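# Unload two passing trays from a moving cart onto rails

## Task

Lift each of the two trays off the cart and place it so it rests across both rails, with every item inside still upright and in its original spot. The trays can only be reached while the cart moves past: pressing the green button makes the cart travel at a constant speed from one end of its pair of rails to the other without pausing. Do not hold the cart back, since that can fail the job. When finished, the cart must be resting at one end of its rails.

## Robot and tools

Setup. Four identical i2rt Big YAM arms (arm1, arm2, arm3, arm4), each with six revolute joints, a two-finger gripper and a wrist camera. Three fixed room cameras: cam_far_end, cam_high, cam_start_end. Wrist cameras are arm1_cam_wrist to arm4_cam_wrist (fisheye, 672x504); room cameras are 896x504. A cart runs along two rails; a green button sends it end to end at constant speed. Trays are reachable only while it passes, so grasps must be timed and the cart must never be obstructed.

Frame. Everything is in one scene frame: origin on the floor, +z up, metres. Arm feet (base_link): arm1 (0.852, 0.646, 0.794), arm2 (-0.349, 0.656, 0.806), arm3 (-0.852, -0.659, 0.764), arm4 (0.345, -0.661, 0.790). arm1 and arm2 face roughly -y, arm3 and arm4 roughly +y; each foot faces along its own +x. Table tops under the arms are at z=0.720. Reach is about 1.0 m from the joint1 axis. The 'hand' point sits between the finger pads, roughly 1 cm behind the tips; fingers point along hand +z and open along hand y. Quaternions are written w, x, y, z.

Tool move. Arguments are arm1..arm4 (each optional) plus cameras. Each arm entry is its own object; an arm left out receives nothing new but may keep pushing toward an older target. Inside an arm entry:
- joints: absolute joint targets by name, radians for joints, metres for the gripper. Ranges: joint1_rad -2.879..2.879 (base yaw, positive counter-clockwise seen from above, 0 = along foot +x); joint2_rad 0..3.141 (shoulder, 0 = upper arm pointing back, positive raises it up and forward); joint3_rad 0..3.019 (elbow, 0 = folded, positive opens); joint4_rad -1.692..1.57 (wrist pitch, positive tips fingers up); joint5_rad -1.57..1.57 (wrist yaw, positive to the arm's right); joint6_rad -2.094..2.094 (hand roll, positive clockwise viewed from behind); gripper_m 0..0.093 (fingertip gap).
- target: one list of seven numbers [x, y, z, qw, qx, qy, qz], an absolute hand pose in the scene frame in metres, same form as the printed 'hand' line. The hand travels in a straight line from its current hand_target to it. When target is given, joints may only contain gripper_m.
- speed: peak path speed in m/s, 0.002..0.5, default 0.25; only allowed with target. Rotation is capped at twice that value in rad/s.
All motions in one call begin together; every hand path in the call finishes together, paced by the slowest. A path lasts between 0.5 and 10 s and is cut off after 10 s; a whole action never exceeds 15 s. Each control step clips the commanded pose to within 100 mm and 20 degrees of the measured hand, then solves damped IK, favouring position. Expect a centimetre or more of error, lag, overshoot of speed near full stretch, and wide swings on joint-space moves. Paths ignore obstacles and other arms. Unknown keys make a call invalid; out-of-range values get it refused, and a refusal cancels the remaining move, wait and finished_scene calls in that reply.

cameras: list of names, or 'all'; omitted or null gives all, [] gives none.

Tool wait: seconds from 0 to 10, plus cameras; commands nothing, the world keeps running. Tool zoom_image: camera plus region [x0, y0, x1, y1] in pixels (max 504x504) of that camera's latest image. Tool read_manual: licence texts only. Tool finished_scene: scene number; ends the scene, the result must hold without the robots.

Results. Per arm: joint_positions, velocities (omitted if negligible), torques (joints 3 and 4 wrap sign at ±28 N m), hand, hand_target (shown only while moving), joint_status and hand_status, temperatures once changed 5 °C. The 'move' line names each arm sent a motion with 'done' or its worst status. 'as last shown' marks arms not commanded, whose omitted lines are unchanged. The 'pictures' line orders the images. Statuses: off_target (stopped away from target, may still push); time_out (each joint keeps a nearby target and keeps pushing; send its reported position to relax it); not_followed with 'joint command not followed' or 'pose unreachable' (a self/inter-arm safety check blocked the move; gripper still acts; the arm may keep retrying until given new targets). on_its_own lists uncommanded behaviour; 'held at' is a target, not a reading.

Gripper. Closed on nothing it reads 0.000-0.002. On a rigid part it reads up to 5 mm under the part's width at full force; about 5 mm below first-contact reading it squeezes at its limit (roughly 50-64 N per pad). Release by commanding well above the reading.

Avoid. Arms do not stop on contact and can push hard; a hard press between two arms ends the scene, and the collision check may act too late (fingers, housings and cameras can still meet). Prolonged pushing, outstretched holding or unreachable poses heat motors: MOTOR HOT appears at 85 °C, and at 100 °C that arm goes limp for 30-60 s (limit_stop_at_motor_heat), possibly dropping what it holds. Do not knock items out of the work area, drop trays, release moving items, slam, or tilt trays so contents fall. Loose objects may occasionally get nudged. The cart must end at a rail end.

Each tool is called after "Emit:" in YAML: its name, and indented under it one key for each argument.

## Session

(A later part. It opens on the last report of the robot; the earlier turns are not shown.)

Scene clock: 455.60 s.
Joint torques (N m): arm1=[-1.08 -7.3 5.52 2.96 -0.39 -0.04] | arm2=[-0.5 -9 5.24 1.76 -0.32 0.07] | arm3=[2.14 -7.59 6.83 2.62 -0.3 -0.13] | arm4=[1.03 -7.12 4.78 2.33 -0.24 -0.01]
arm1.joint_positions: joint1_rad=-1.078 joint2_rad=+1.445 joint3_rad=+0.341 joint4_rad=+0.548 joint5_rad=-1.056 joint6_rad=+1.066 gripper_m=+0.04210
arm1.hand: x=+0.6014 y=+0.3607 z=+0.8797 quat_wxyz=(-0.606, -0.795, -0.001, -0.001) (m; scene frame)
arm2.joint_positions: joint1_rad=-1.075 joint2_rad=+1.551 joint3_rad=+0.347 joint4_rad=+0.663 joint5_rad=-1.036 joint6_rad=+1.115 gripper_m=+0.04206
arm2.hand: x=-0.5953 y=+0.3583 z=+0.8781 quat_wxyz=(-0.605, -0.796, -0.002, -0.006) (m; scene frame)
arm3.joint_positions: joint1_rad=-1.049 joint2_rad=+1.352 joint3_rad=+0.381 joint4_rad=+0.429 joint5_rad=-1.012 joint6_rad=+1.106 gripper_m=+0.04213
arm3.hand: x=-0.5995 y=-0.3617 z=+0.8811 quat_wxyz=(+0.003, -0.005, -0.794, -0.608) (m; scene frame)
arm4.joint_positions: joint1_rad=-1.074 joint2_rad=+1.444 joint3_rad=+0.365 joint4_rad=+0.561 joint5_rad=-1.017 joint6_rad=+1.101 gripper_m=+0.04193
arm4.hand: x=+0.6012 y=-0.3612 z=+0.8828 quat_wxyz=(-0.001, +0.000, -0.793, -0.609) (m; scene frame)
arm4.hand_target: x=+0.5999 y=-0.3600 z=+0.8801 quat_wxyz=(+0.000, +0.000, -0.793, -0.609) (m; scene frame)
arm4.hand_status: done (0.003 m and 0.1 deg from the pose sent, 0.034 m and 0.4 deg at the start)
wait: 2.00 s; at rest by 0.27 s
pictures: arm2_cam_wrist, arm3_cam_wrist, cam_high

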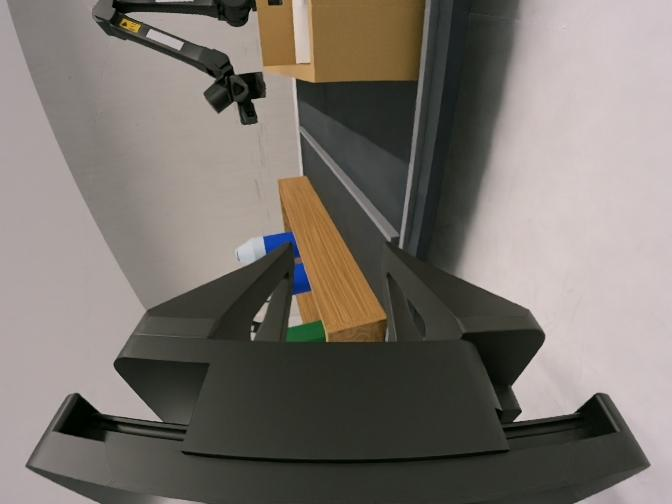

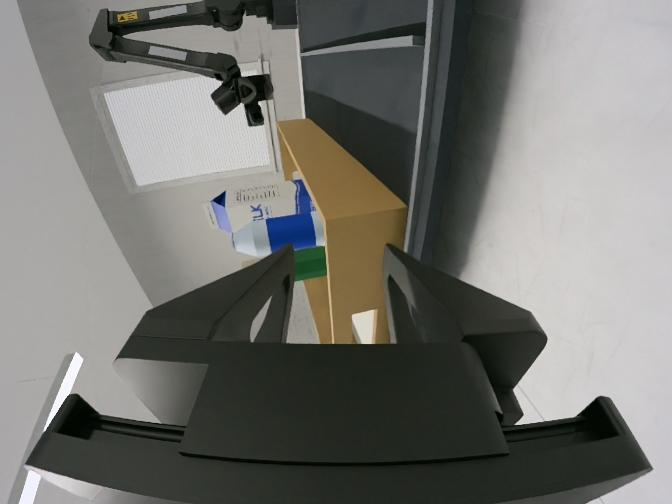

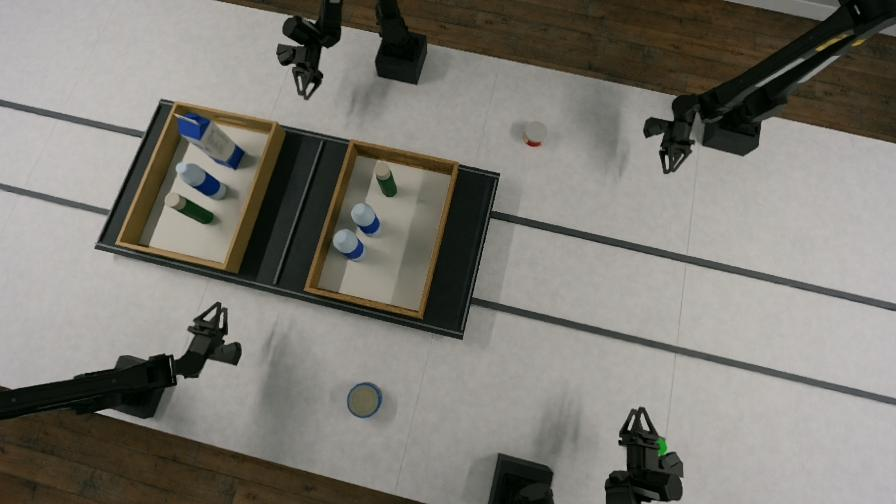

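Emit:
wait:
  seconds: 0.1
  cameras: ["cam_high", "arm3_cam_wrist", "arm2_cam_wrist"]

Emit:
wait:
  seconds: 2.0
  cameras: ["arm3_cam_wrist", "arm2_cam_wrist"]

Emit:
wait:
  seconds: 2.0
  cameras: ["arm3_cam_wrist", "arm2_cam_wrist", "arm1_cam_wrist", "arm4_cam_wrist"]

Emit:
wait:
  seconds: 6.0
  cameras: ["cam_high", "arm1_cam_wrist", "arm4_cam_wrist"]

Emit:
wait:
  seconds: 2.5
  cameras: ["arm1_cam_wrist", "arm4_cam_wrist"]

Emit:
wait:
  seconds: 2.5
  cameras: ["cam_high", "arm1_cam_wrist", "arm4_cam_wrist"]

Emit:
wait:
  seconds: 2.5
  cameras: ["arm1_cam_wrist", "arm4_cam_wrist"]

Emit:
wait:
  seconds: 2.5
  cameras: ["cam_high", "arm1_cam_wrist", "arm4_cam_wrist"]

Scene clock: 464.60 s.
Joint torques (N m): arm1=[-1.61 -6.59 5.29 2.73 -0.32 -0.08] | arm2=[-0.5 -9 5.18 1.65 -0.32 0.06] | arm3=[1.67 -7.24 6.97 2.62 -0.23 -0.15] | arm4=[0.85 -7 4.74 2.29 -0.25 -0.01]
Heat: arm1: hottest joint3_rad 41 °C; arm2: hottest joint3_rad 40 °C; arm3: hottest joint3_rad 40 °C; arm4: hottest joint3_rad 53 °C.
arm1.joint_positions: joint1_rad=-1.078 joint2_rad=+1.445 joint3_rad=+0.341 joint4_rad=+0.548 joint5_rad=-1.056 joint6_rad=+1.066 gripper_m=+0.04210
arm1.hand: x=+0.6014 y=+0.3607 z=+0.8797 quat_wxyz=(-0.606, -0.795, -0.001, -0.001) (m; scene frame)
arm2.joint_positions: joint1_rad=-1.075 joint2_rad=+1.551 joint3_rad=+0.347 joint4_rad=+0.663 joint5_rad=-1.036 joint6_rad=+1.115 gripper_m=+0.04206
arm2.hand: x=-0.5953 y=+0.3583 z=+0.8781 quat_wxyz=(-0.605, -0.796, -0.002, -0.006) (m; scene frame)
arm3.joint_positions: joint1_rad=-1.049 joint2_rad=+1.352 joint3_rad=+0.381 joint4_rad=+0.429 joint5_rad=-1.012 joint6_rad=+1.106 gripper_m=+0.04213
arm3.hand: x=-0.5995 y=-0.3617 z=+0.8811 quat_wxyz=(+0.003, -0.005, -0.794, -0.608) (m; scene frame)
arm4.joint_positions: joint1_rad=-1.074 joint2_rad=+1.444 joint3_rad=+0.365 joint4_rad=+0.561 joint5_rad=-1.017 joint6_rad=+1.101 gripper_m=+0.04193
arm4.hand: x=+0.6012 y=-0.3612 z=+0.8828 quat_wxyz=(-0.001, +0.000, -0.793, -0.609) (m; scene frame)
arm4.hand_target: x=+0.5999 y=-0.3600 z=+0.8801 quat_wxyz=(+0.000, +0.000, -0.793, -0.609) (m; scene frame)
arm4.hand_status: done (0.003 m and 0.1 deg from the pose sent, 0.034 m and 0.4 deg at the start)
wait: 0.10 s; at rest from the start
pictures: arm2_cam_wrist, arm3_cam_wrist, cam_high

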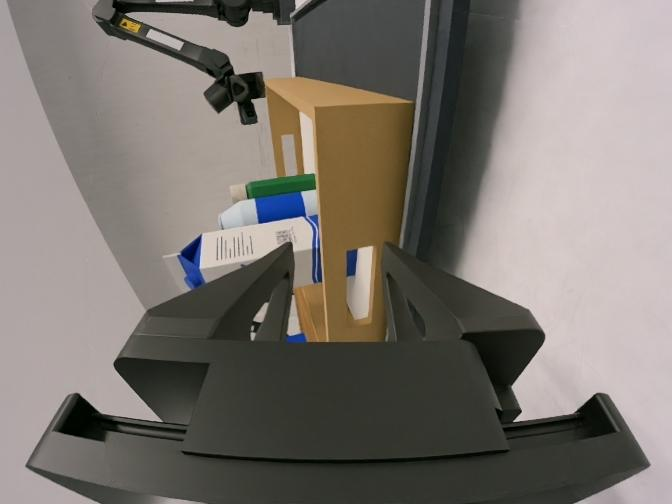

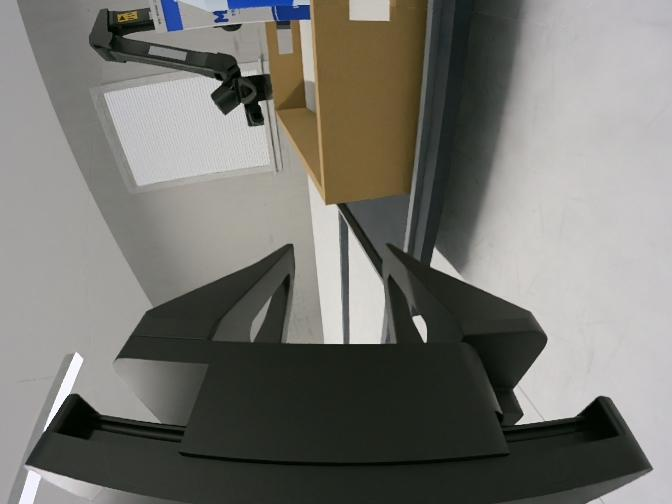

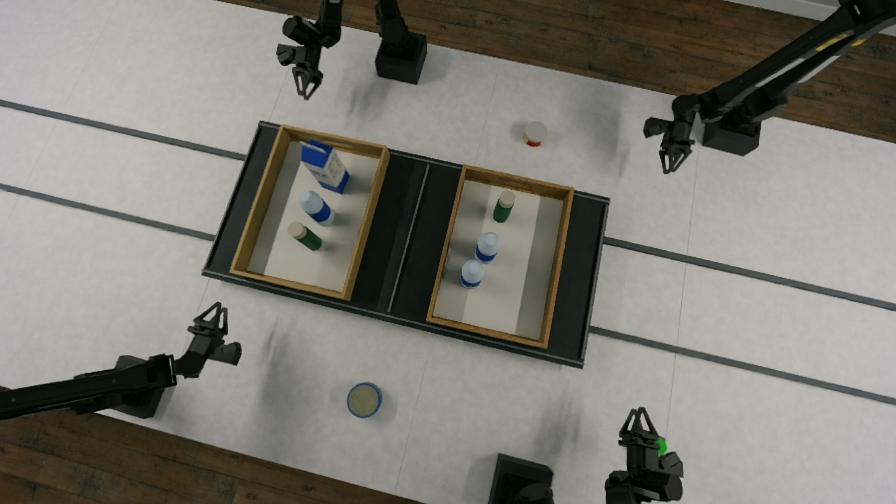

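Scene clock: 466.60 s.
Joint torques (N m): arm1=[0.09 -8.12 5.37 2.92 -0.31 -0.04] | arm2=[-0.62 -9 5.23 1.7 -0.33 0.06] | arm3=[1.9 -7.12 6.86 2.78 -0.31 -0.15] | arm4=[0.91 -7.24 4.79 2.29 -0.24 0]
arm1.joint_positions: joint1_rad=-1.078 joint2_rad=+1.445 joint3_rad=+0.341 joint4_rad=+0.548 joint5_rad=-1.056 joint6_rad=+1.066 gripper_m=+0.04210
arm1.hand: x=+0.6014 y=+0.3607 z=+0.8797 quat_wxyz=(-0.606, -0.795, -0.001, -0.001) (m; scene frame)
arm2.joint_positions: joint1_rad=-1.075 joint2_rad=+1.551 joint3_rad=+0.347 joint4_rad=+0.663 joint5_rad=-1.036 joint6_rad=+1.115 gripper_m=+0.04206
arm2.hand: x=-0.5953 y=+0.3583 z=+0.8781 quat_wxyz=(-0.605, -0.796, -0.002, -0.006) (m; scene frame)
arm3.joint_positions: joint1_rad=-1.049 joint2_rad=+1.352 joint3_rad=+0.381 joint4_rad=+0.429 joint5_rad=-1.012 joint6_rad=+1.106 gripper_m=+0.04213
arm3.hand: x=-0.5995 y=-0.3617 z=+0.8811 quat_wxyz=(+0.003, -0.005, -0.794, -0.608) (m; scene frame)
arm4.joint_positions: joint1_rad=-1.074 joint2_rad=+1.444 joint3_rad=+0.365 joint4_rad=+0.561 joint5_rad=-1.017 joint6_rad=+1.101 gripper_m=+0.04193
arm4.hand: x=+0.6012 y=-0.3612 z=+0.8828 quat_wxyz=(-0.001, +0.000, -0.793, -0.609) (m; scene frame)
arm4.hand_target: x=+0.5999 y=-0.3600 z=+0.8801 quat_wxyz=(+0.000, +0.000, -0.793, -0.609) (m; scene frame)
arm4.hand_status: done (0.003 m and 0.1 deg from the pose sent, 0.034 m and 0.4 deg at the start)
wait: 2.00 s; at rest by 0.27 s
pictures: arm2_cam_wrist, arm3_cam_wrist

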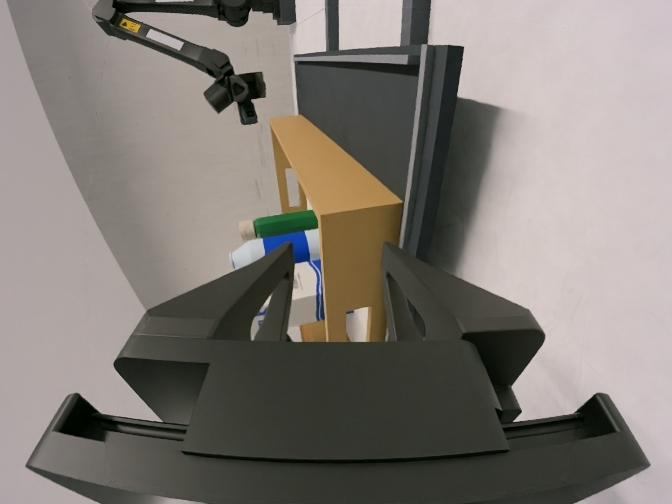

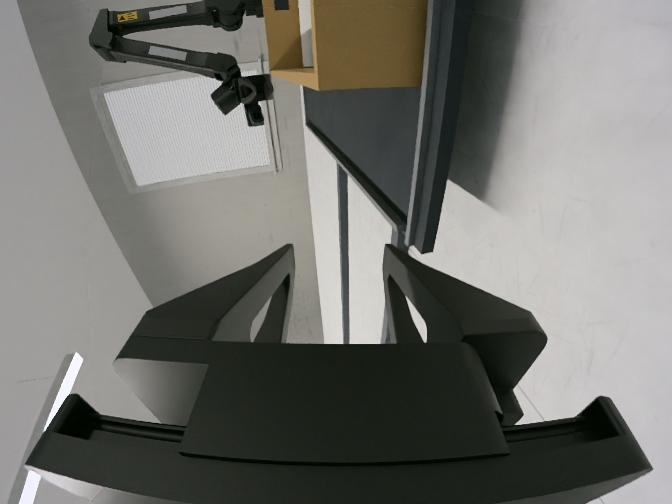

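Scene clock: 468.60 s.
Joint torques (N m): arm1=[-0.44 -7.41 5.64 2.82 -0.33 -0.05] | arm2=[-0.56 -9 5.23 1.68 -0.32 0.07] | arm3=[2.08 -7.59 6.82 2.59 -0.25 -0.14] | arm4=[0.91 -7.18 4.79 2.29 -0.23 0]
arm1.joint_positions: joint1_rad=-1.078 joint2_rad=+1.445 joint3_rad=+0.341 joint4_rad=+0.548 joint5_rad=-1.056 joint6_rad=+1.066 gripper_m=+0.04210
arm1.hand: x=+0.6014 y=+0.3607 z=+0.8797 quat_wxyz=(-0.606, -0.795, -0.001, -0.001) (m; scene frame)
arm2.joint_positions: joint1_rad=-1.075 joint2_rad=+1.551 joint3_rad=+0.347 joint4_rad=+0.663 joint5_rad=-1.036 joint6_rad=+1.115 gripper_m=+0.04206
arm2.hand: x=-0.5953 y=+0.3583 z=+0.8781 quat_wxyz=(-0.605, -0.796, -0.002, -0.006) (m; scene frame)
arm3.joint_positions: joint1_rad=-1.049 joint2_rad=+1.352 joint3_rad=+0.381 joint4_rad=+0.429 joint5_rad=-1.012 joint6_rad=+1.106 gripper_m=+0.04213
arm3.hand: x=-0.5995 y=-0.3617 z=+0.8811 quat_wxyz=(+0.003, -0.005, -0.794, -0.608) (m; scene frame)
arm4.joint_positions: joint1_rad=-1.074 joint2_rad=+1.444 joint3_rad=+0.365 joint4_rad=+0.561 joint5_rad=-1.017 joint6_rad=+1.101 gripper_m=+0.04193
arm4.hand: x=+0.6012 y=-0.3612 z=+0.8828 quat_wxyz=(-0.001, +0.000, -0.793, -0.609) (m; scene frame)
arm4.hand_target: x=+0.5999 y=-0.3600 z=+0.8801 quat_wxyz=(+0.000, +0.000, -0.793, -0.609) (m; scene frame)
arm4.hand_status: done (0.003 m and 0.1 deg from the pose sent, 0.034 m and 0.4 deg at the start)
wait: 2.00 s; at rest by 0.27 s
pictures: arm1_cam_wrist, arm2_cam_wrist, arm3_cam_wrist, arm4_cam_wrist

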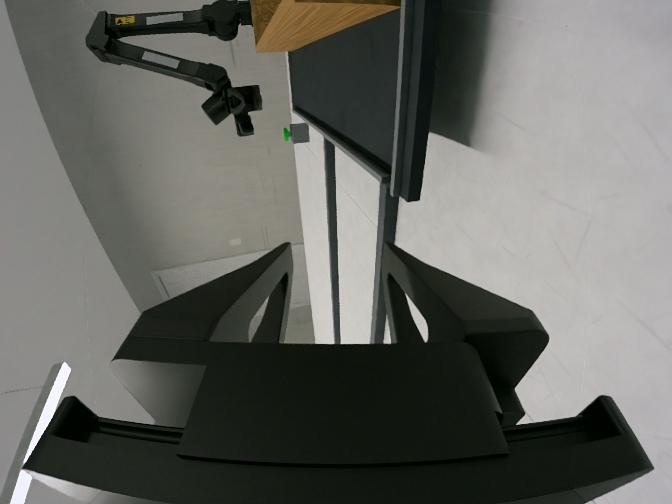

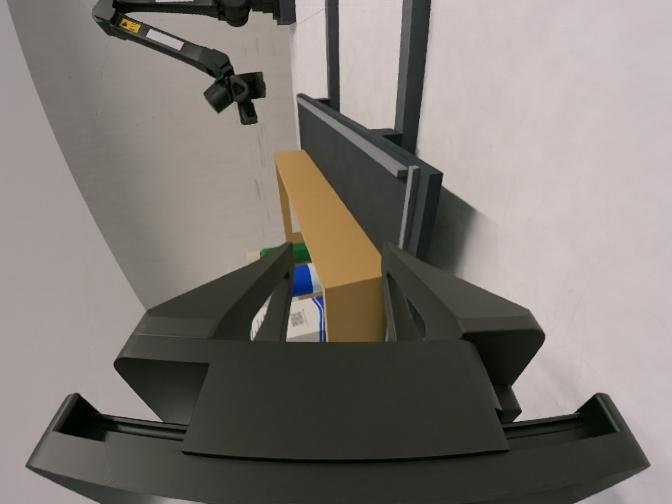

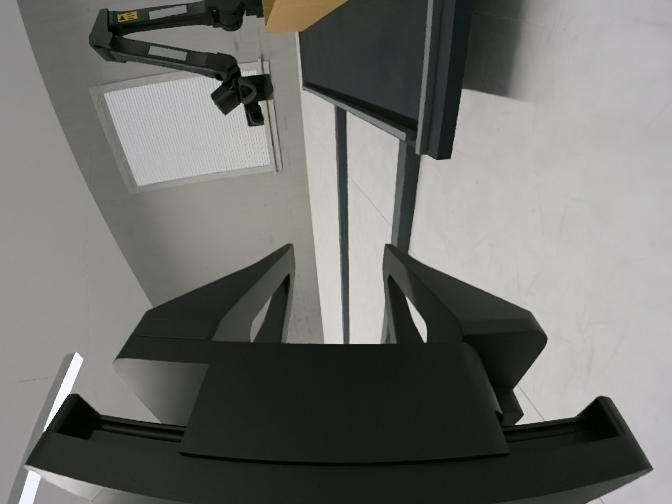

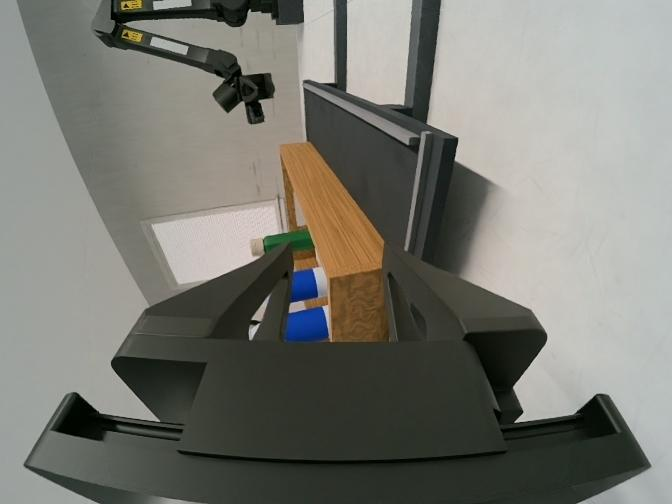

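Scene clock: 474.60 s.
Joint torques (N m): arm1=[-0.44 -7.06 5.46 2.97 -0.31 -0.09] | arm2=[-0.44 -8.94 5.24 1.69 -0.32 0.08] | arm3=[1.49 -7.77 6.84 2.55 -0.28 -0.09] | arm4=[1.03 -7.24 4.79 2.28 -0.24 -0.01]
arm1.joint_positions: joint1_rad=-1.078 joint2_rad=+1.445 joint3_rad=+0.341 joint4_rad=+0.548 joint5_rad=-1.056 joint6_rad=+1.066 gripper_m=+0.04210
arm1.hand: x=+0.6014 y=+0.3607 z=+0.8797 quat_wxyz=(-0.606, -0.795, -0.001, -0.001) (m; scene frame)
arm2.joint_positions: joint1_rad=-1.075 joint2_rad=+1.551 joint3_rad=+0.347 joint4_rad=+0.663 joint5_rad=-1.036 joint6_rad=+1.115 gripper_m=+0.04206
arm2.hand: x=-0.5953 y=+0.3583 z=+0.8781 quat_wxyz=(-0.605, -0.796, -0.002, -0.006) (m; scene frame)
arm3.joint_positions: joint1_rad=-1.049 joint2_rad=+1.352 joint3_rad=+0.381 joint4_rad=+0.429 joint5_rad=-1.012 joint6_rad=+1.106 gripper_m=+0.04213
arm3.hand: x=-0.5995 y=-0.3617 z=+0.8811 quat_wxyz=(+0.003, -0.005, -0.794, -0.608) (m; scene frame)
arm4.joint_positions: joint1_rad=-1.074 joint2_rad=+1.444 joint3_rad=+0.365 joint4_rad=+0.561 joint5_rad=-1.017 joint6_rad=+1.101 gripper_m=+0.04193
arm4.hand: x=+0.6012 y=-0.3612 z=+0.8828 quat_wxyz=(-0.001, +0.000, -0.793, -0.609) (m; scene frame)
arm4.hand_target: x=+0.5999 y=-0.3600 z=+0.8801 quat_wxyz=(+0.000, +0.000, -0.793, -0.609) (m; scene frame)
arm4.hand_status: done (0.003 m and 0.1 deg from the pose sent, 0.034 m and 0.4 deg at the start)
wait: 6.00 s; at rest by 0.27 s
pictures: arm1_cam_wrist, arm4_cam_wrist, cam_high

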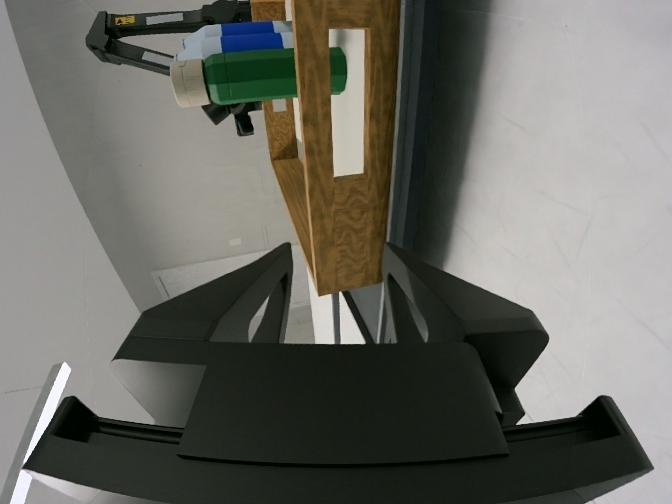

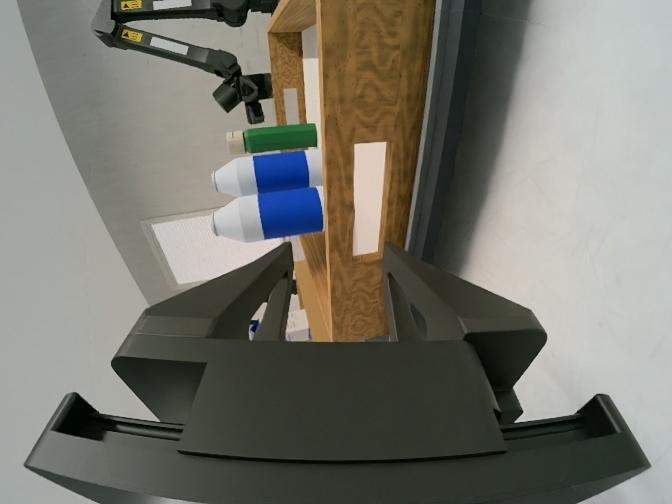

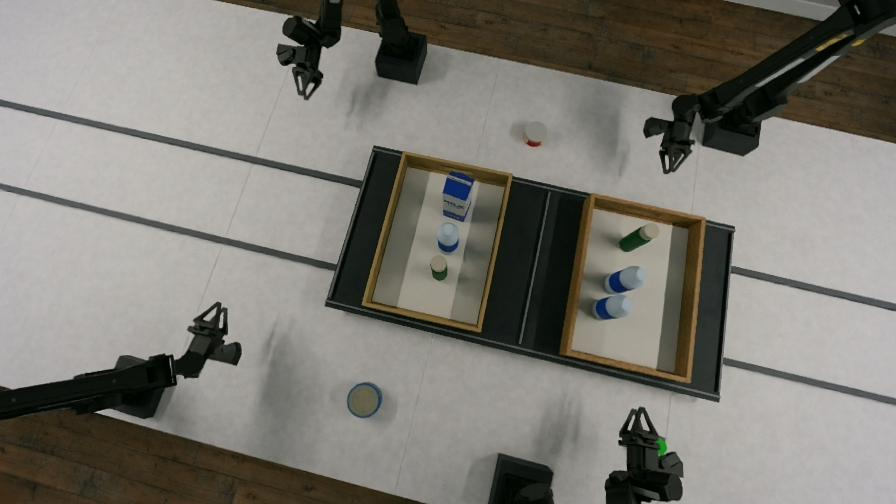

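Scene clock: 477.10 s.
Joint torques (N m): arm1=[-1.08 -7.36 5.49 2.88 -0.4 -0.03] | arm2=[-0.62 -9.05 5.15 1.7 -0.33 0.08] | arm3=[2.32 -7.88 6.68 2.55 -0.28 -0.11] | arm4=[1.03 -7.24 4.74 2.29 -0.24 -0.01]
arm1.joint_positions: joint1_rad=-1.078 joint2_rad=+1.445 joint3_rad=+0.341 joint4_rad=+0.548 joint5_rad=-1.056 joint6_rad=+1.066 gripper_m=+0.04210
arm1.hand: x=+0.6014 y=+0.3607 z=+0.8797 quat_wxyz=(-0.606, -0.795, -0.001, -0.001) (m; scene frame)
arm2.joint_positions: joint1_rad=-1.075 joint2_rad=+1.551 joint3_rad=+0.347 joint4_rad=+0.663 joint5_rad=-1.036 joint6_rad=+1.115 gripper_m=+0.04206
arm2.hand: x=-0.5953 y=+0.3583 z=+0.8781 quat_wxyz=(-0.605, -0.796, -0.002, -0.006) (m; scene frame)
arm3.joint_positions: joint1_rad=-1.049 joint2_rad=+1.352 joint3_rad=+0.381 joint4_rad=+0.429 joint5_rad=-1.012 joint6_rad=+1.106 gripper_m=+0.04213
arm3.hand: x=-0.5995 y=-0.3617 z=+0.8811 quat_wxyz=(+0.003, -0.005, -0.794, -0.608) (m; scene frame)
arm4.joint_positions: joint1_rad=-1.074 joint2_rad=+1.444 joint3_rad=+0.365 joint4_rad=+0.561 joint5_rad=-1.017 joint6_rad=+1.101 gripper_m=+0.04193
arm4.hand: x=+0.6012 y=-0.3612 z=+0.8828 quat_wxyz=(-0.001, +0.000, -0.793, -0.609) (m; scene frame)
arm4.hand_target: x=+0.5999 y=-0.3600 z=+0.8801 quat_wxyz=(+0.000, +0.000, -0.793, -0.609) (m; scene frame)
arm4.hand_status: done (0.003 m and 0.1 deg from the pose sent, 0.034 m and 0.4 deg at the start)
wait: 2.50 s; at rest by 0.27 s
pictures: arm1_cam_wrist, arm4_cam_wrist

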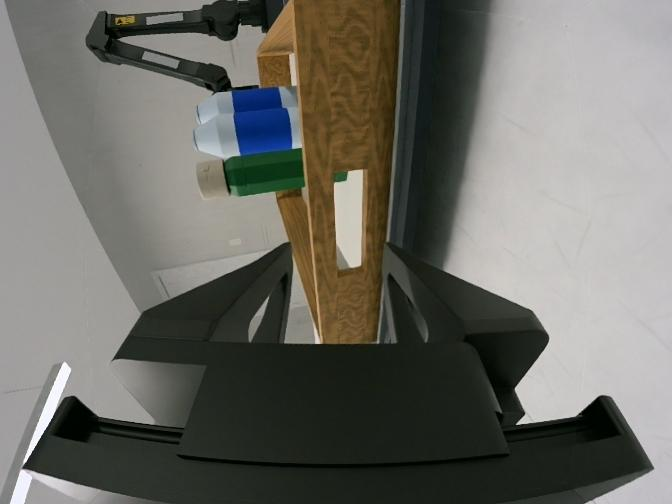

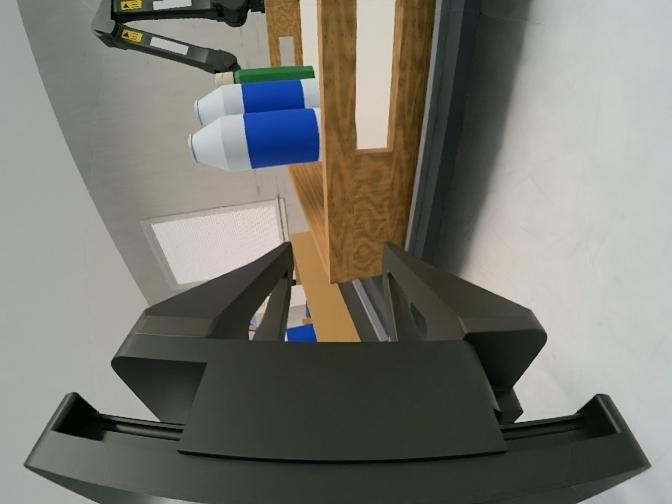

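Scene clock: 479.60 s.
Joint torques (N m): arm1=[-0.85 -7.36 5.64 2.88 -0.32 -0.06] | arm2=[-0.5 -8.94 5.2 1.7 -0.32 0.07] | arm3=[2.08 -7.18 7.05 2.54 -0.26 -0.15] | arm4=[0.97 -7.18 4.78 2.29 -0.23 -0.01]
arm1.joint_positions: joint1_rad=-1.078 joint2_rad=+1.445 joint3_rad=+0.341 joint4_rad=+0.548 joint5_rad=-1.056 joint6_rad=+1.066 gripper_m=+0.04210
arm1.hand: x=+0.6014 y=+0.3607 z=+0.8797 quat_wxyz=(-0.606, -0.795, -0.001, -0.001) (m; scene frame)
arm2.joint_positions: joint1_rad=-1.075 joint2_rad=+1.551 joint3_rad=+0.347 joint4_rad=+0.663 joint5_rad=-1.036 joint6_rad=+1.115 gripper_m=+0.04206
arm2.hand: x=-0.5953 y=+0.3583 z=+0.8781 quat_wxyz=(-0.605, -0.796, -0.002, -0.006) (m; scene frame)
arm3.joint_positions: joint1_rad=-1.049 joint2_rad=+1.352 joint3_rad=+0.381 joint4_rad=+0.429 joint5_rad=-1.012 joint6_rad=+1.106 gripper_m=+0.04213
arm3.hand: x=-0.5995 y=-0.3617 z=+0.8811 quat_wxyz=(+0.003, -0.005, -0.794, -0.608) (m; scene frame)
arm4.joint_positions: joint1_rad=-1.074 joint2_rad=+1.444 joint3_rad=+0.365 joint4_rad=+0.561 joint5_rad=-1.017 joint6_rad=+1.101 gripper_m=+0.04193
arm4.hand: x=+0.6012 y=-0.3612 z=+0.8828 quat_wxyz=(-0.001, +0.000, -0.793, -0.609) (m; scene frame)
arm4.hand_target: x=+0.5999 y=-0.3600 z=+0.8801 quat_wxyz=(+0.000, +0.000, -0.793, -0.609) (m; scene frame)
arm4.hand_status: done (0.003 m and 0.1 deg from the pose sent, 0.034 m and 0.4 deg at the start)
wait: 2.50 s; at rest by 0.27 s
pictures: arm1_cam_wrist, arm4_cam_wrist, cam_high

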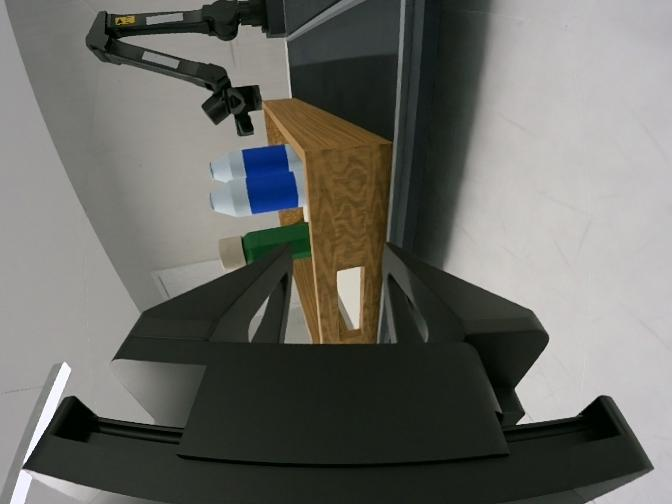

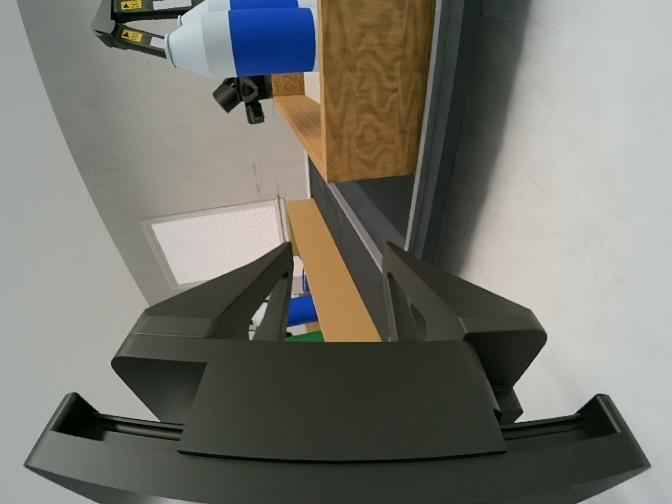

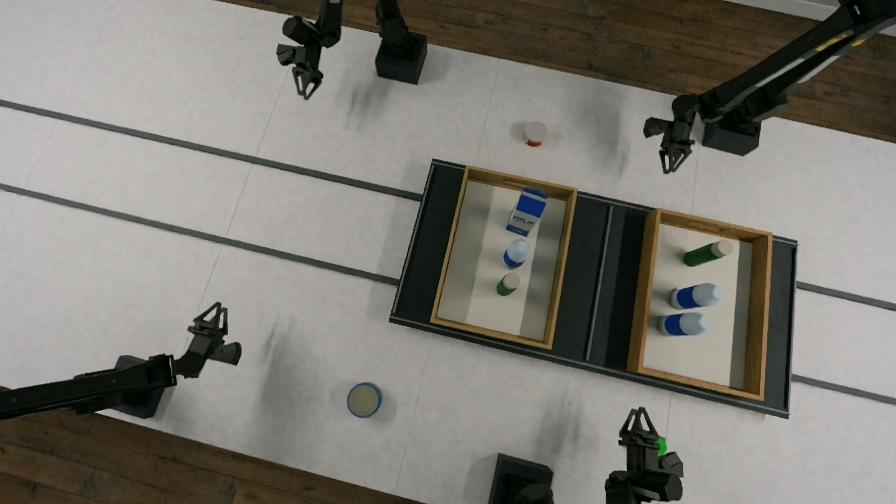

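Scene clock: 482.10 s.
Joint torques (N m): arm1=[-0.26 -7.41 5.67 2.74 -0.33 -0.06] | arm2=[-0.44 -9 5.29 1.72 -0.32 0.07] | arm3=[1.49 -7.65 6.78 2.5 -0.24 -0.17] | arm4=[0.97 -7.18 4.79 2.28 -0.24 0]
Joint velocities: arm1=[-0.005 0.005 -0.002 -0.017 -0.007 -0.154 0] | arm2=[within noise] | arm3=[within noise] | arm4=[within noise]
arm1.joint_positions: joint1_rad=-1.078 joint2_rad=+1.445 joint3_rad=+0.341 joint4_rad=+0.548 joint5_rad=-1.056 joint6_rad=+1.066 gripper_m=+0.04210
arm1.hand: x=+0.6014 y=+0.3607 z=+0.8797 quat_wxyz=(-0.606, -0.795, -0.001, -0.001) (m; scene frame)
arm2.joint_positions: joint1_rad=-1.075 joint2_rad=+1.551 joint3_rad=+0.347 joint4_rad=+0.663 joint5_rad=-1.036 joint6_rad=+1.115 gripper_m=+0.04206
arm2.hand: x=-0.5953 y=+0.3583 z=+0.8781 quat_wxyz=(-0.605, -0.796, -0.002, -0.006) (m; scene frame)
arm3.joint_positions: joint1_rad=-1.049 joint2_rad=+1.352 joint3_rad=+0.381 joint4_rad=+0.429 joint5_rad=-1.012 joint6_rad=+1.106 gripper_m=+0.04213
arm3.hand: x=-0.5995 y=-0.3617 z=+0.8811 quat_wxyz=(+0.003, -0.005, -0.794, -0.608) (m; scene frame)
arm4.joint_positions: joint1_rad=-1.074 joint2_rad=+1.444 joint3_rad=+0.365 joint4_rad=+0.561 joint5_rad=-1.017 joint6_rad=+1.101 gripper_m=+0.04193
arm4.hand: x=+0.6012 y=-0.3612 z=+0.8828 quat_wxyz=(-0.001, +0.000, -0.793, -0.609) (m; scene frame)
arm4.hand_target: x=+0.5999 y=-0.3600 z=+0.8801 quat_wxyz=(+0.000, +0.000, -0.793, -0.609) (m; scene frame)
arm4.hand_status: done (0.003 m and 0.1 deg from the pose sent, 0.034 m and 0.4 deg at the start)
wait: 2.50 s; at rest by 0.27 s
pictures: arm1_cam_wrist, arm4_cam_wrist

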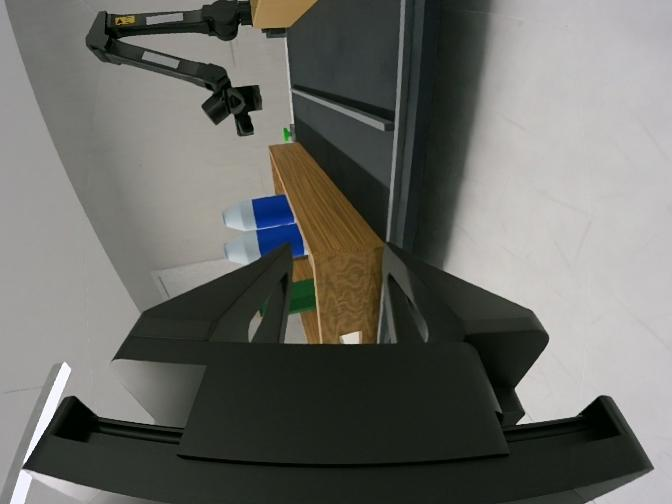

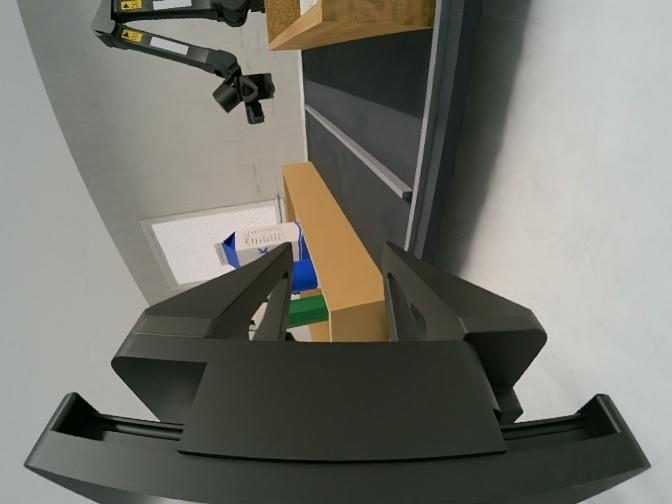

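Scene clock: 484.60 s.
Joint torques (N m): arm1=[-1.26 -7.47 5.48 2.88 -0.33 -0.01] | arm2=[-0.67 -8.76 5.22 1.72 -0.32 0.06] | arm3=[1.55 -7.59 6.8 2.65 -0.24 -0.15] | arm4=[0.91 -7.06 4.79 2.29 -0.24 -0.01]
arm1.joint_positions: joint1_rad=-1.078 joint2_rad=+1.445 joint3_rad=+0.341 joint4_rad=+0.548 joint5_rad=-1.056 joint6_rad=+1.066 gripper_m=+0.04210
arm1.hand: x=+0.6014 y=+0.3607 z=+0.8797 quat_wxyz=(-0.606, -0.795, -0.001, -0.001) (m; scene frame)
arm2.joint_positions: joint1_rad=-1.075 joint2_rad=+1.551 joint3_rad=+0.347 joint4_rad=+0.663 joint5_rad=-1.036 joint6_rad=+1.115 gripper_m=+0.04206
arm2.hand: x=-0.5953 y=+0.3583 z=+0.8781 quat_wxyz=(-0.605, -0.796, -0.002, -0.006) (m; scene frame)
arm3.joint_positions: joint1_rad=-1.049 joint2_rad=+1.352 joint3_rad=+0.381 joint4_rad=+0.429 joint5_rad=-1.012 joint6_rad=+1.106 gripper_m=+0.04213
arm3.hand: x=-0.5995 y=-0.3617 z=+0.8811 quat_wxyz=(+0.003, -0.005, -0.794, -0.608) (m; scene frame)
arm4.joint_positions: joint1_rad=-1.074 joint2_rad=+1.444 joint3_rad=+0.365 joint4_rad=+0.561 joint5_rad=-1.017 joint6_rad=+1.101 gripper_m=+0.04193
arm4.hand: x=+0.6012 y=-0.3612 z=+0.8828 quat_wxyz=(-0.001, +0.000, -0.793, -0.609) (m; scene frame)
arm4.hand_target: x=+0.5999 y=-0.3600 z=+0.8801 quat_wxyz=(+0.000, +0.000, -0.793, -0.609) (m; scene frame)
arm4.hand_status: done (0.003 m and 0.1 deg from the pose sent, 0.034 m and 0.4 deg at the start)
wait: 2.50 s; at rest by 0.27 s
pictures: arm1_cam_wrist, arm4_cam_wrist, cam_high

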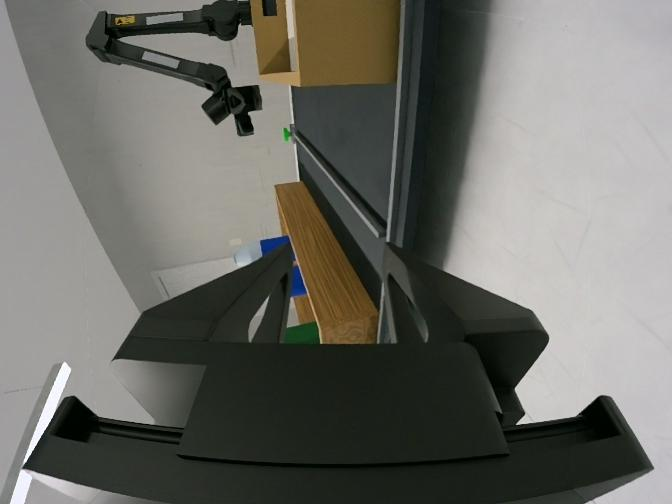

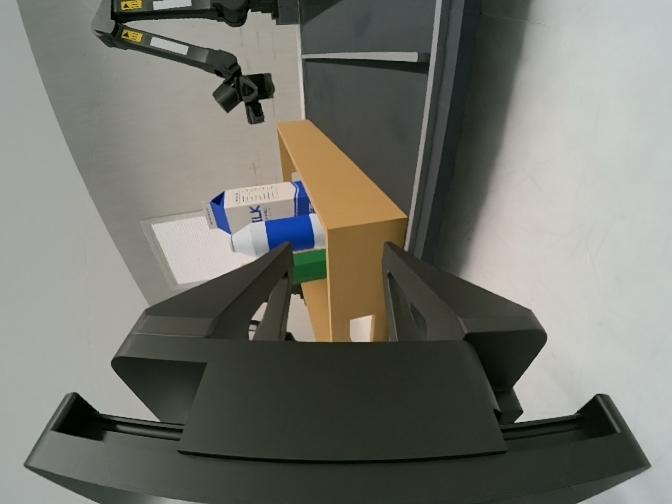

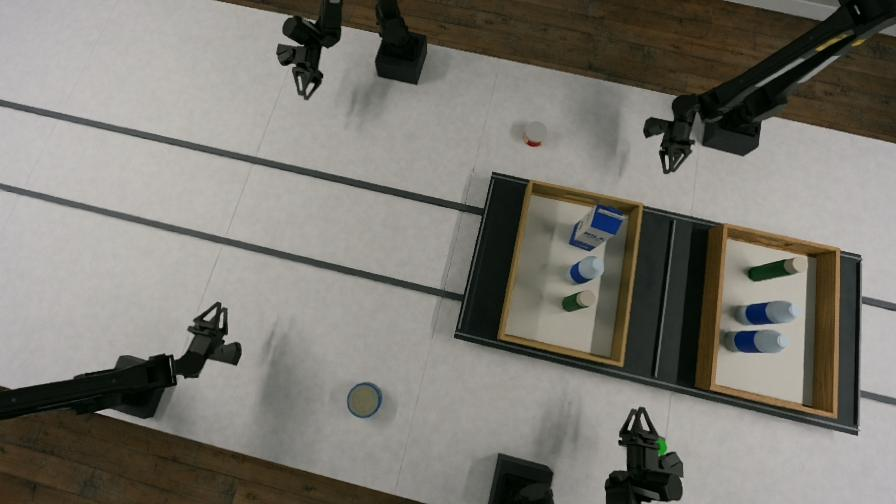

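Emit:
move:
  arm4: {"joints": {"joint1_rad": -1.036, "joint2_rad": 1.39, "joint3_rad": 1.085, "joint4_rad": 0.282, "joint5_rad": -1.018, "joint6_rad": 1.083, "gripper_m": 0.0}}
  arm1: {"target": [0.70, 0.32, 0.859, 0.6088, 0.7933, 0.0, 0.0], "speed": 0.1}
  arm2: {"target": [-0.50, 0.32, 0.851, 0.6088, 0.7933, 0.0, 0.0], "speed": 0.1}
  arm3: {"target": [-0.50, -0.32, 0.846, 0.0, 0.0, 0.7933, 0.6088], "speed": 0.1}
  cameras: ["cam_far_end", "cam_high"]

Emit:
move:
  arm4: {"joints": {"joint1_rad": -1.035, "joint2_rad": 1.5, "joint3_rad": 1.085, "joint4_rad": -1.139, "joint5_rad": 0.007, "joint6_rad": 0.031}}
  cameras: ["arm4_cam_wrist", "arm1_cam_wrist", "arm2_cam_wrist", "arm3_cam_wrist"]

Emit:
move:
  arm4: {"target": [0.7155, -0.4525, 0.84, 0.0, 0.242, -0.971, 0.0], "speed": 0.2}
  cameras: ["arm4_cam_wrist"]

Scene clock: 651.23 s.
Joint torques (N m): arm1=[-0.38 -6.24 3.34 3.23 -0.04 -0.02] | arm2=[1.03 -7.94 2.14 2.02 -0.06 0.04] | arm3=[0.73 -11.69 8.18 2.54 -0.47 -0.23] | arm4=[0.85 -11.87 11.97 1.11 -0.03 -0.19]
Heat: arm1: hottest joint3_rad 40 °C; arm2: hottest joint3_rad 39 °C; arm3: hottest joint3_rad 39 °C; arm4: hottest joint3_rad 47 °C.
move: arm1 done; arm2 done; arm3 off_target; arm4 done
arm1.joint_positions: joint1_rad=-0.715 joint2_rad=+1.519 joint3_rad=+0.161 joint4_rad=+1.005 joint5_rad=-0.724 joint6_rad=+1.316 gripper_m=+0.04210
arm1.hand: x=+0.6980 y=+0.3208 z=+0.8592 quat_wxyz=(-0.606, -0.795, -0.001, +0.002) (m; scene frame)
arm1.hand_target: x=+0.7001 y=+0.3201 z=+0.8591 quat_wxyz=(-0.609, -0.793, +0.000, +0.000) (m; scene frame)
arm1.hand_status: done (0.002 m and 0.5 deg from the pose sent, 0.109 m and 0.4 deg at the start)
arm2.joint_positions: joint1_rad=-0.732 joint2_rad=+1.708 joint3_rad=+0.185 joint4_rad=+1.174 joint5_rad=-0.705 joint6_rad=+1.351 gripper_m=+0.04206
arm2.hand: x=-0.5039 y=+0.3214 z=+0.8509 quat_wxyz=(-0.606, -0.795, +0.003, +0.003) (m; scene frame)
arm2.hand_target: x=-0.5001 y=+0.3200 z=+0.8511 quat_wxyz=(-0.609, -0.793, +0.000, +0.000) (m; scene frame)
arm2.hand_status: done (0.004 m and 0.6 deg from the pose sent, 0.106 m and 0.9 deg at the start)
arm3.joint_positions: joint1_rad=-1.067 joint2_rad=+1.694 joint3_rad=+0.627 joint4_rad=+0.471 joint5_rad=-1.035 joint6_rad=+1.079 gripper_m=+0.04213
arm3.hand: x=-0.5141 y=-0.3225 z=+0.8395 quat_wxyz=(+0.017, -0.010, -0.798, -0.602) (m; scene frame)
arm3.hand_target: x=-0.5003 y=-0.3203 z=+0.8462 quat_wxyz=(+0.000, +0.000, -0.793, -0.609) (m; scene frame)
arm3.hand_status: off_target (0.016 m and 2.4 deg from the pose sent, 0.114 m and 0.7 deg at the start)
arm4.joint_positions: joint1_rad=-1.039 joint2_rad=+1.382 joint3_rad=+1.053 joint4_rad=+0.296 joint5_rad=-1.018 joint6_rad=+1.097 gripper_m=+0.00030
arm4.joint_status: all done
arm4.hand: x=+0.7498 y=-0.2636 z=+1.1698 quat_wxyz=(-0.160, +0.141, -0.699, -0.683) (m; scene frame)
pictures: cam_far_end, cam_high

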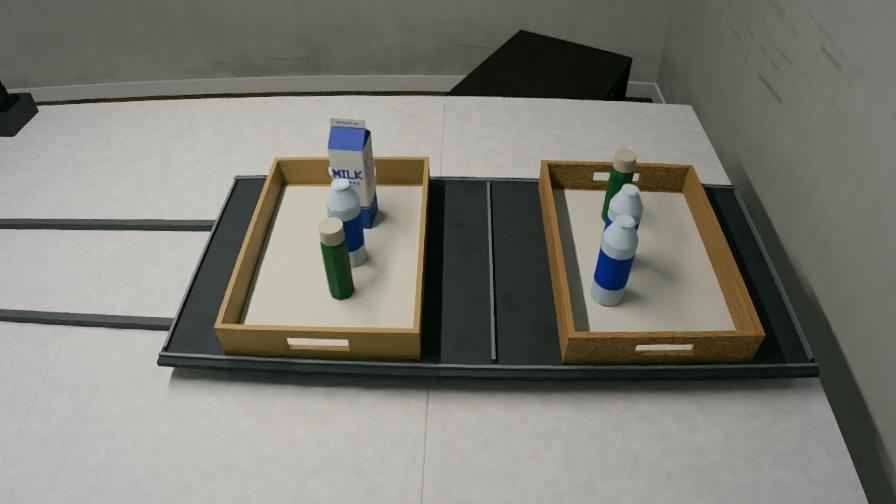

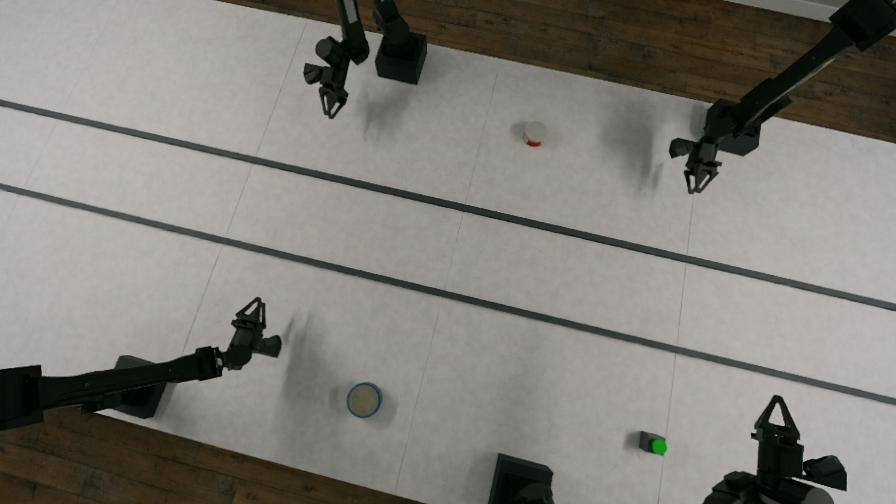

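Scene clock: 653.13 s.
Joint torques (N m): arm1=[0.62 -6.59 3.48 3.19 0.01 -0.06] | arm2=[0.85 -8.12 2.15 1.99 -0.07 0.07] | arm3=[0.79 -11.93 8.27 2.48 -0.45 -0.17] | arm4=[0.85 -12.1 10.13 -0.25 0.11 -0.11]
move: arm4 done
arm1.joint_positions: joint1_rad=-0.715 joint2_rad=+1.519 joint3_rad=+0.161 joint4_rad=+1.005 joint5_rad=-0.724 joint6_rad=+1.317 gripper_m=+0.04210
arm1.hand: x=+0.6980 y=+0.3207 z=+0.8593 quat_wxyz=(-0.607, -0.795, -0.001, +0.002) (m; scene frame)
arm2.joint_positions: joint1_rad=-0.732 joint2_rad=+1.708 joint3_rad=+0.185 joint4_rad=+1.175 joint5_rad=-0.705 joint6_rad=+1.351 gripper_m=+0.04206
arm2.hand: x=-0.5040 y=+0.3213 z=+0.8510 quat_wxyz=(-0.607, -0.795, +0.003, +0.003) (m; scene frame)
arm3: as last shown
arm4.joint_positions: joint1_rad=-1.039 joint2_rad=+1.496 joint3_rad=+1.054 joint4_rad=-1.128 joint5_rad=+0.005 joint6_rad=+0.047 gripper_m=+0.00029
arm4.joint_status: all done
arm4.hand: x=+0.7003 y=-0.4588 z=+0.8883 quat_wxyz=(+0.007, +0.235, -0.972, +0.000) (m; scene frame)
pictures: arm1_cam_wrist, arm2_cam_wrist, arm3_cam_wrist, arm4_cam_wrist

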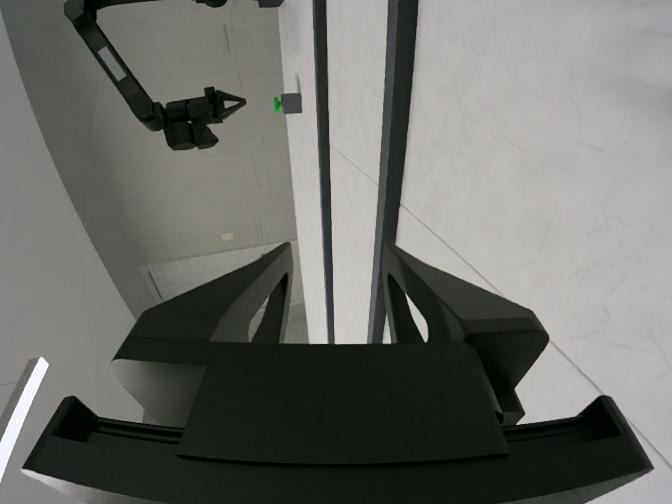

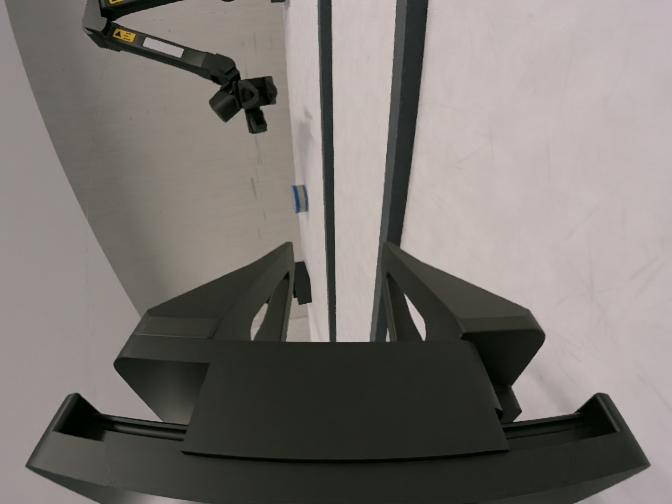

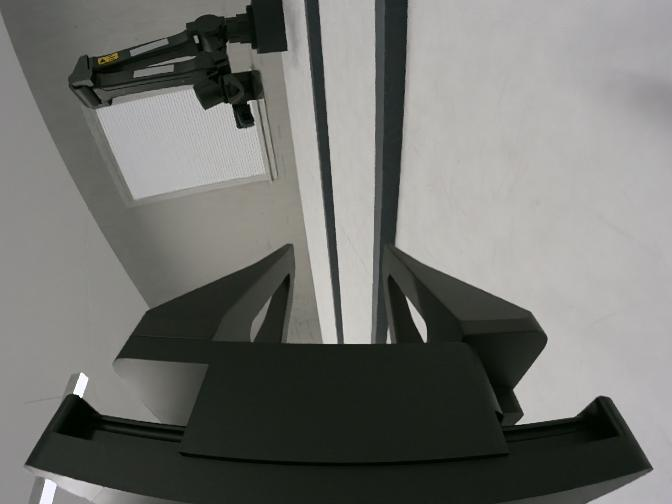

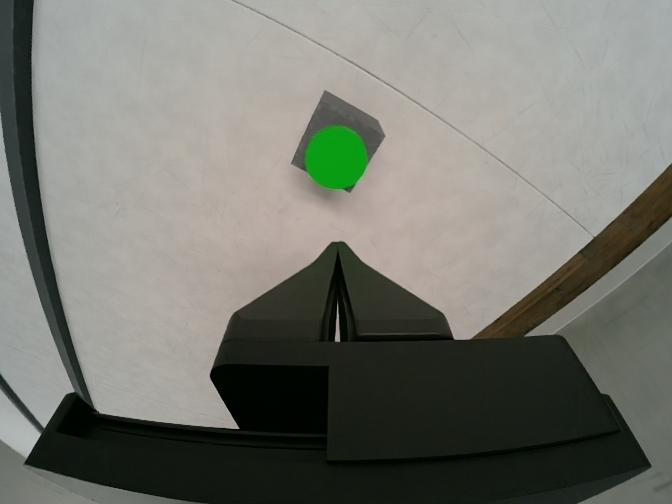

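Scene clock: 654.20 s.
Joint torques (N m): arm1=[0.03 -5.95 3.18 3.23 -0.04 -0.08] | arm2=[0.97 -8 2.24 1.95 -0.07 0.07] | arm3=[0.73 -12.1 8.55 2.62 -0.53 -0.16] | arm4=[0.32 -11.87 7.2 0.73 0.11 -0.11]
move: arm4 done
arm1, arm2, arm3: as last shown
arm4.joint_positions: joint1_rad=-1.039 joint2_rad=+1.580 joint3_rad=+1.027 joint4_rad=-1.001 joint5_rad=+0.007 joint6_rad=+0.045 gripper_m=+0.00029
arm4.hand: x=+0.7132 y=-0.4514 z=+0.8461 quat_wxyz=(-0.001, +0.236, -0.972, -0.002) (m; scene frame)
arm4.hand_target: x=+0.7154 y=-0.4526 z=+0.8401 quat_wxyz=(+0.000, +0.242, -0.970, +0.000) (m; scene frame)
arm4.hand_status: done (0.007 m and 0.7 deg from the pose sent, 0.051 m and 1.1 deg at the start)
pictures: arm4_cam_wrist

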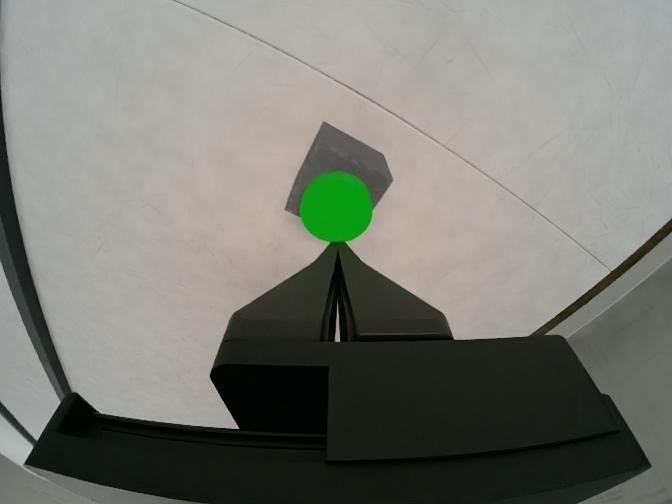

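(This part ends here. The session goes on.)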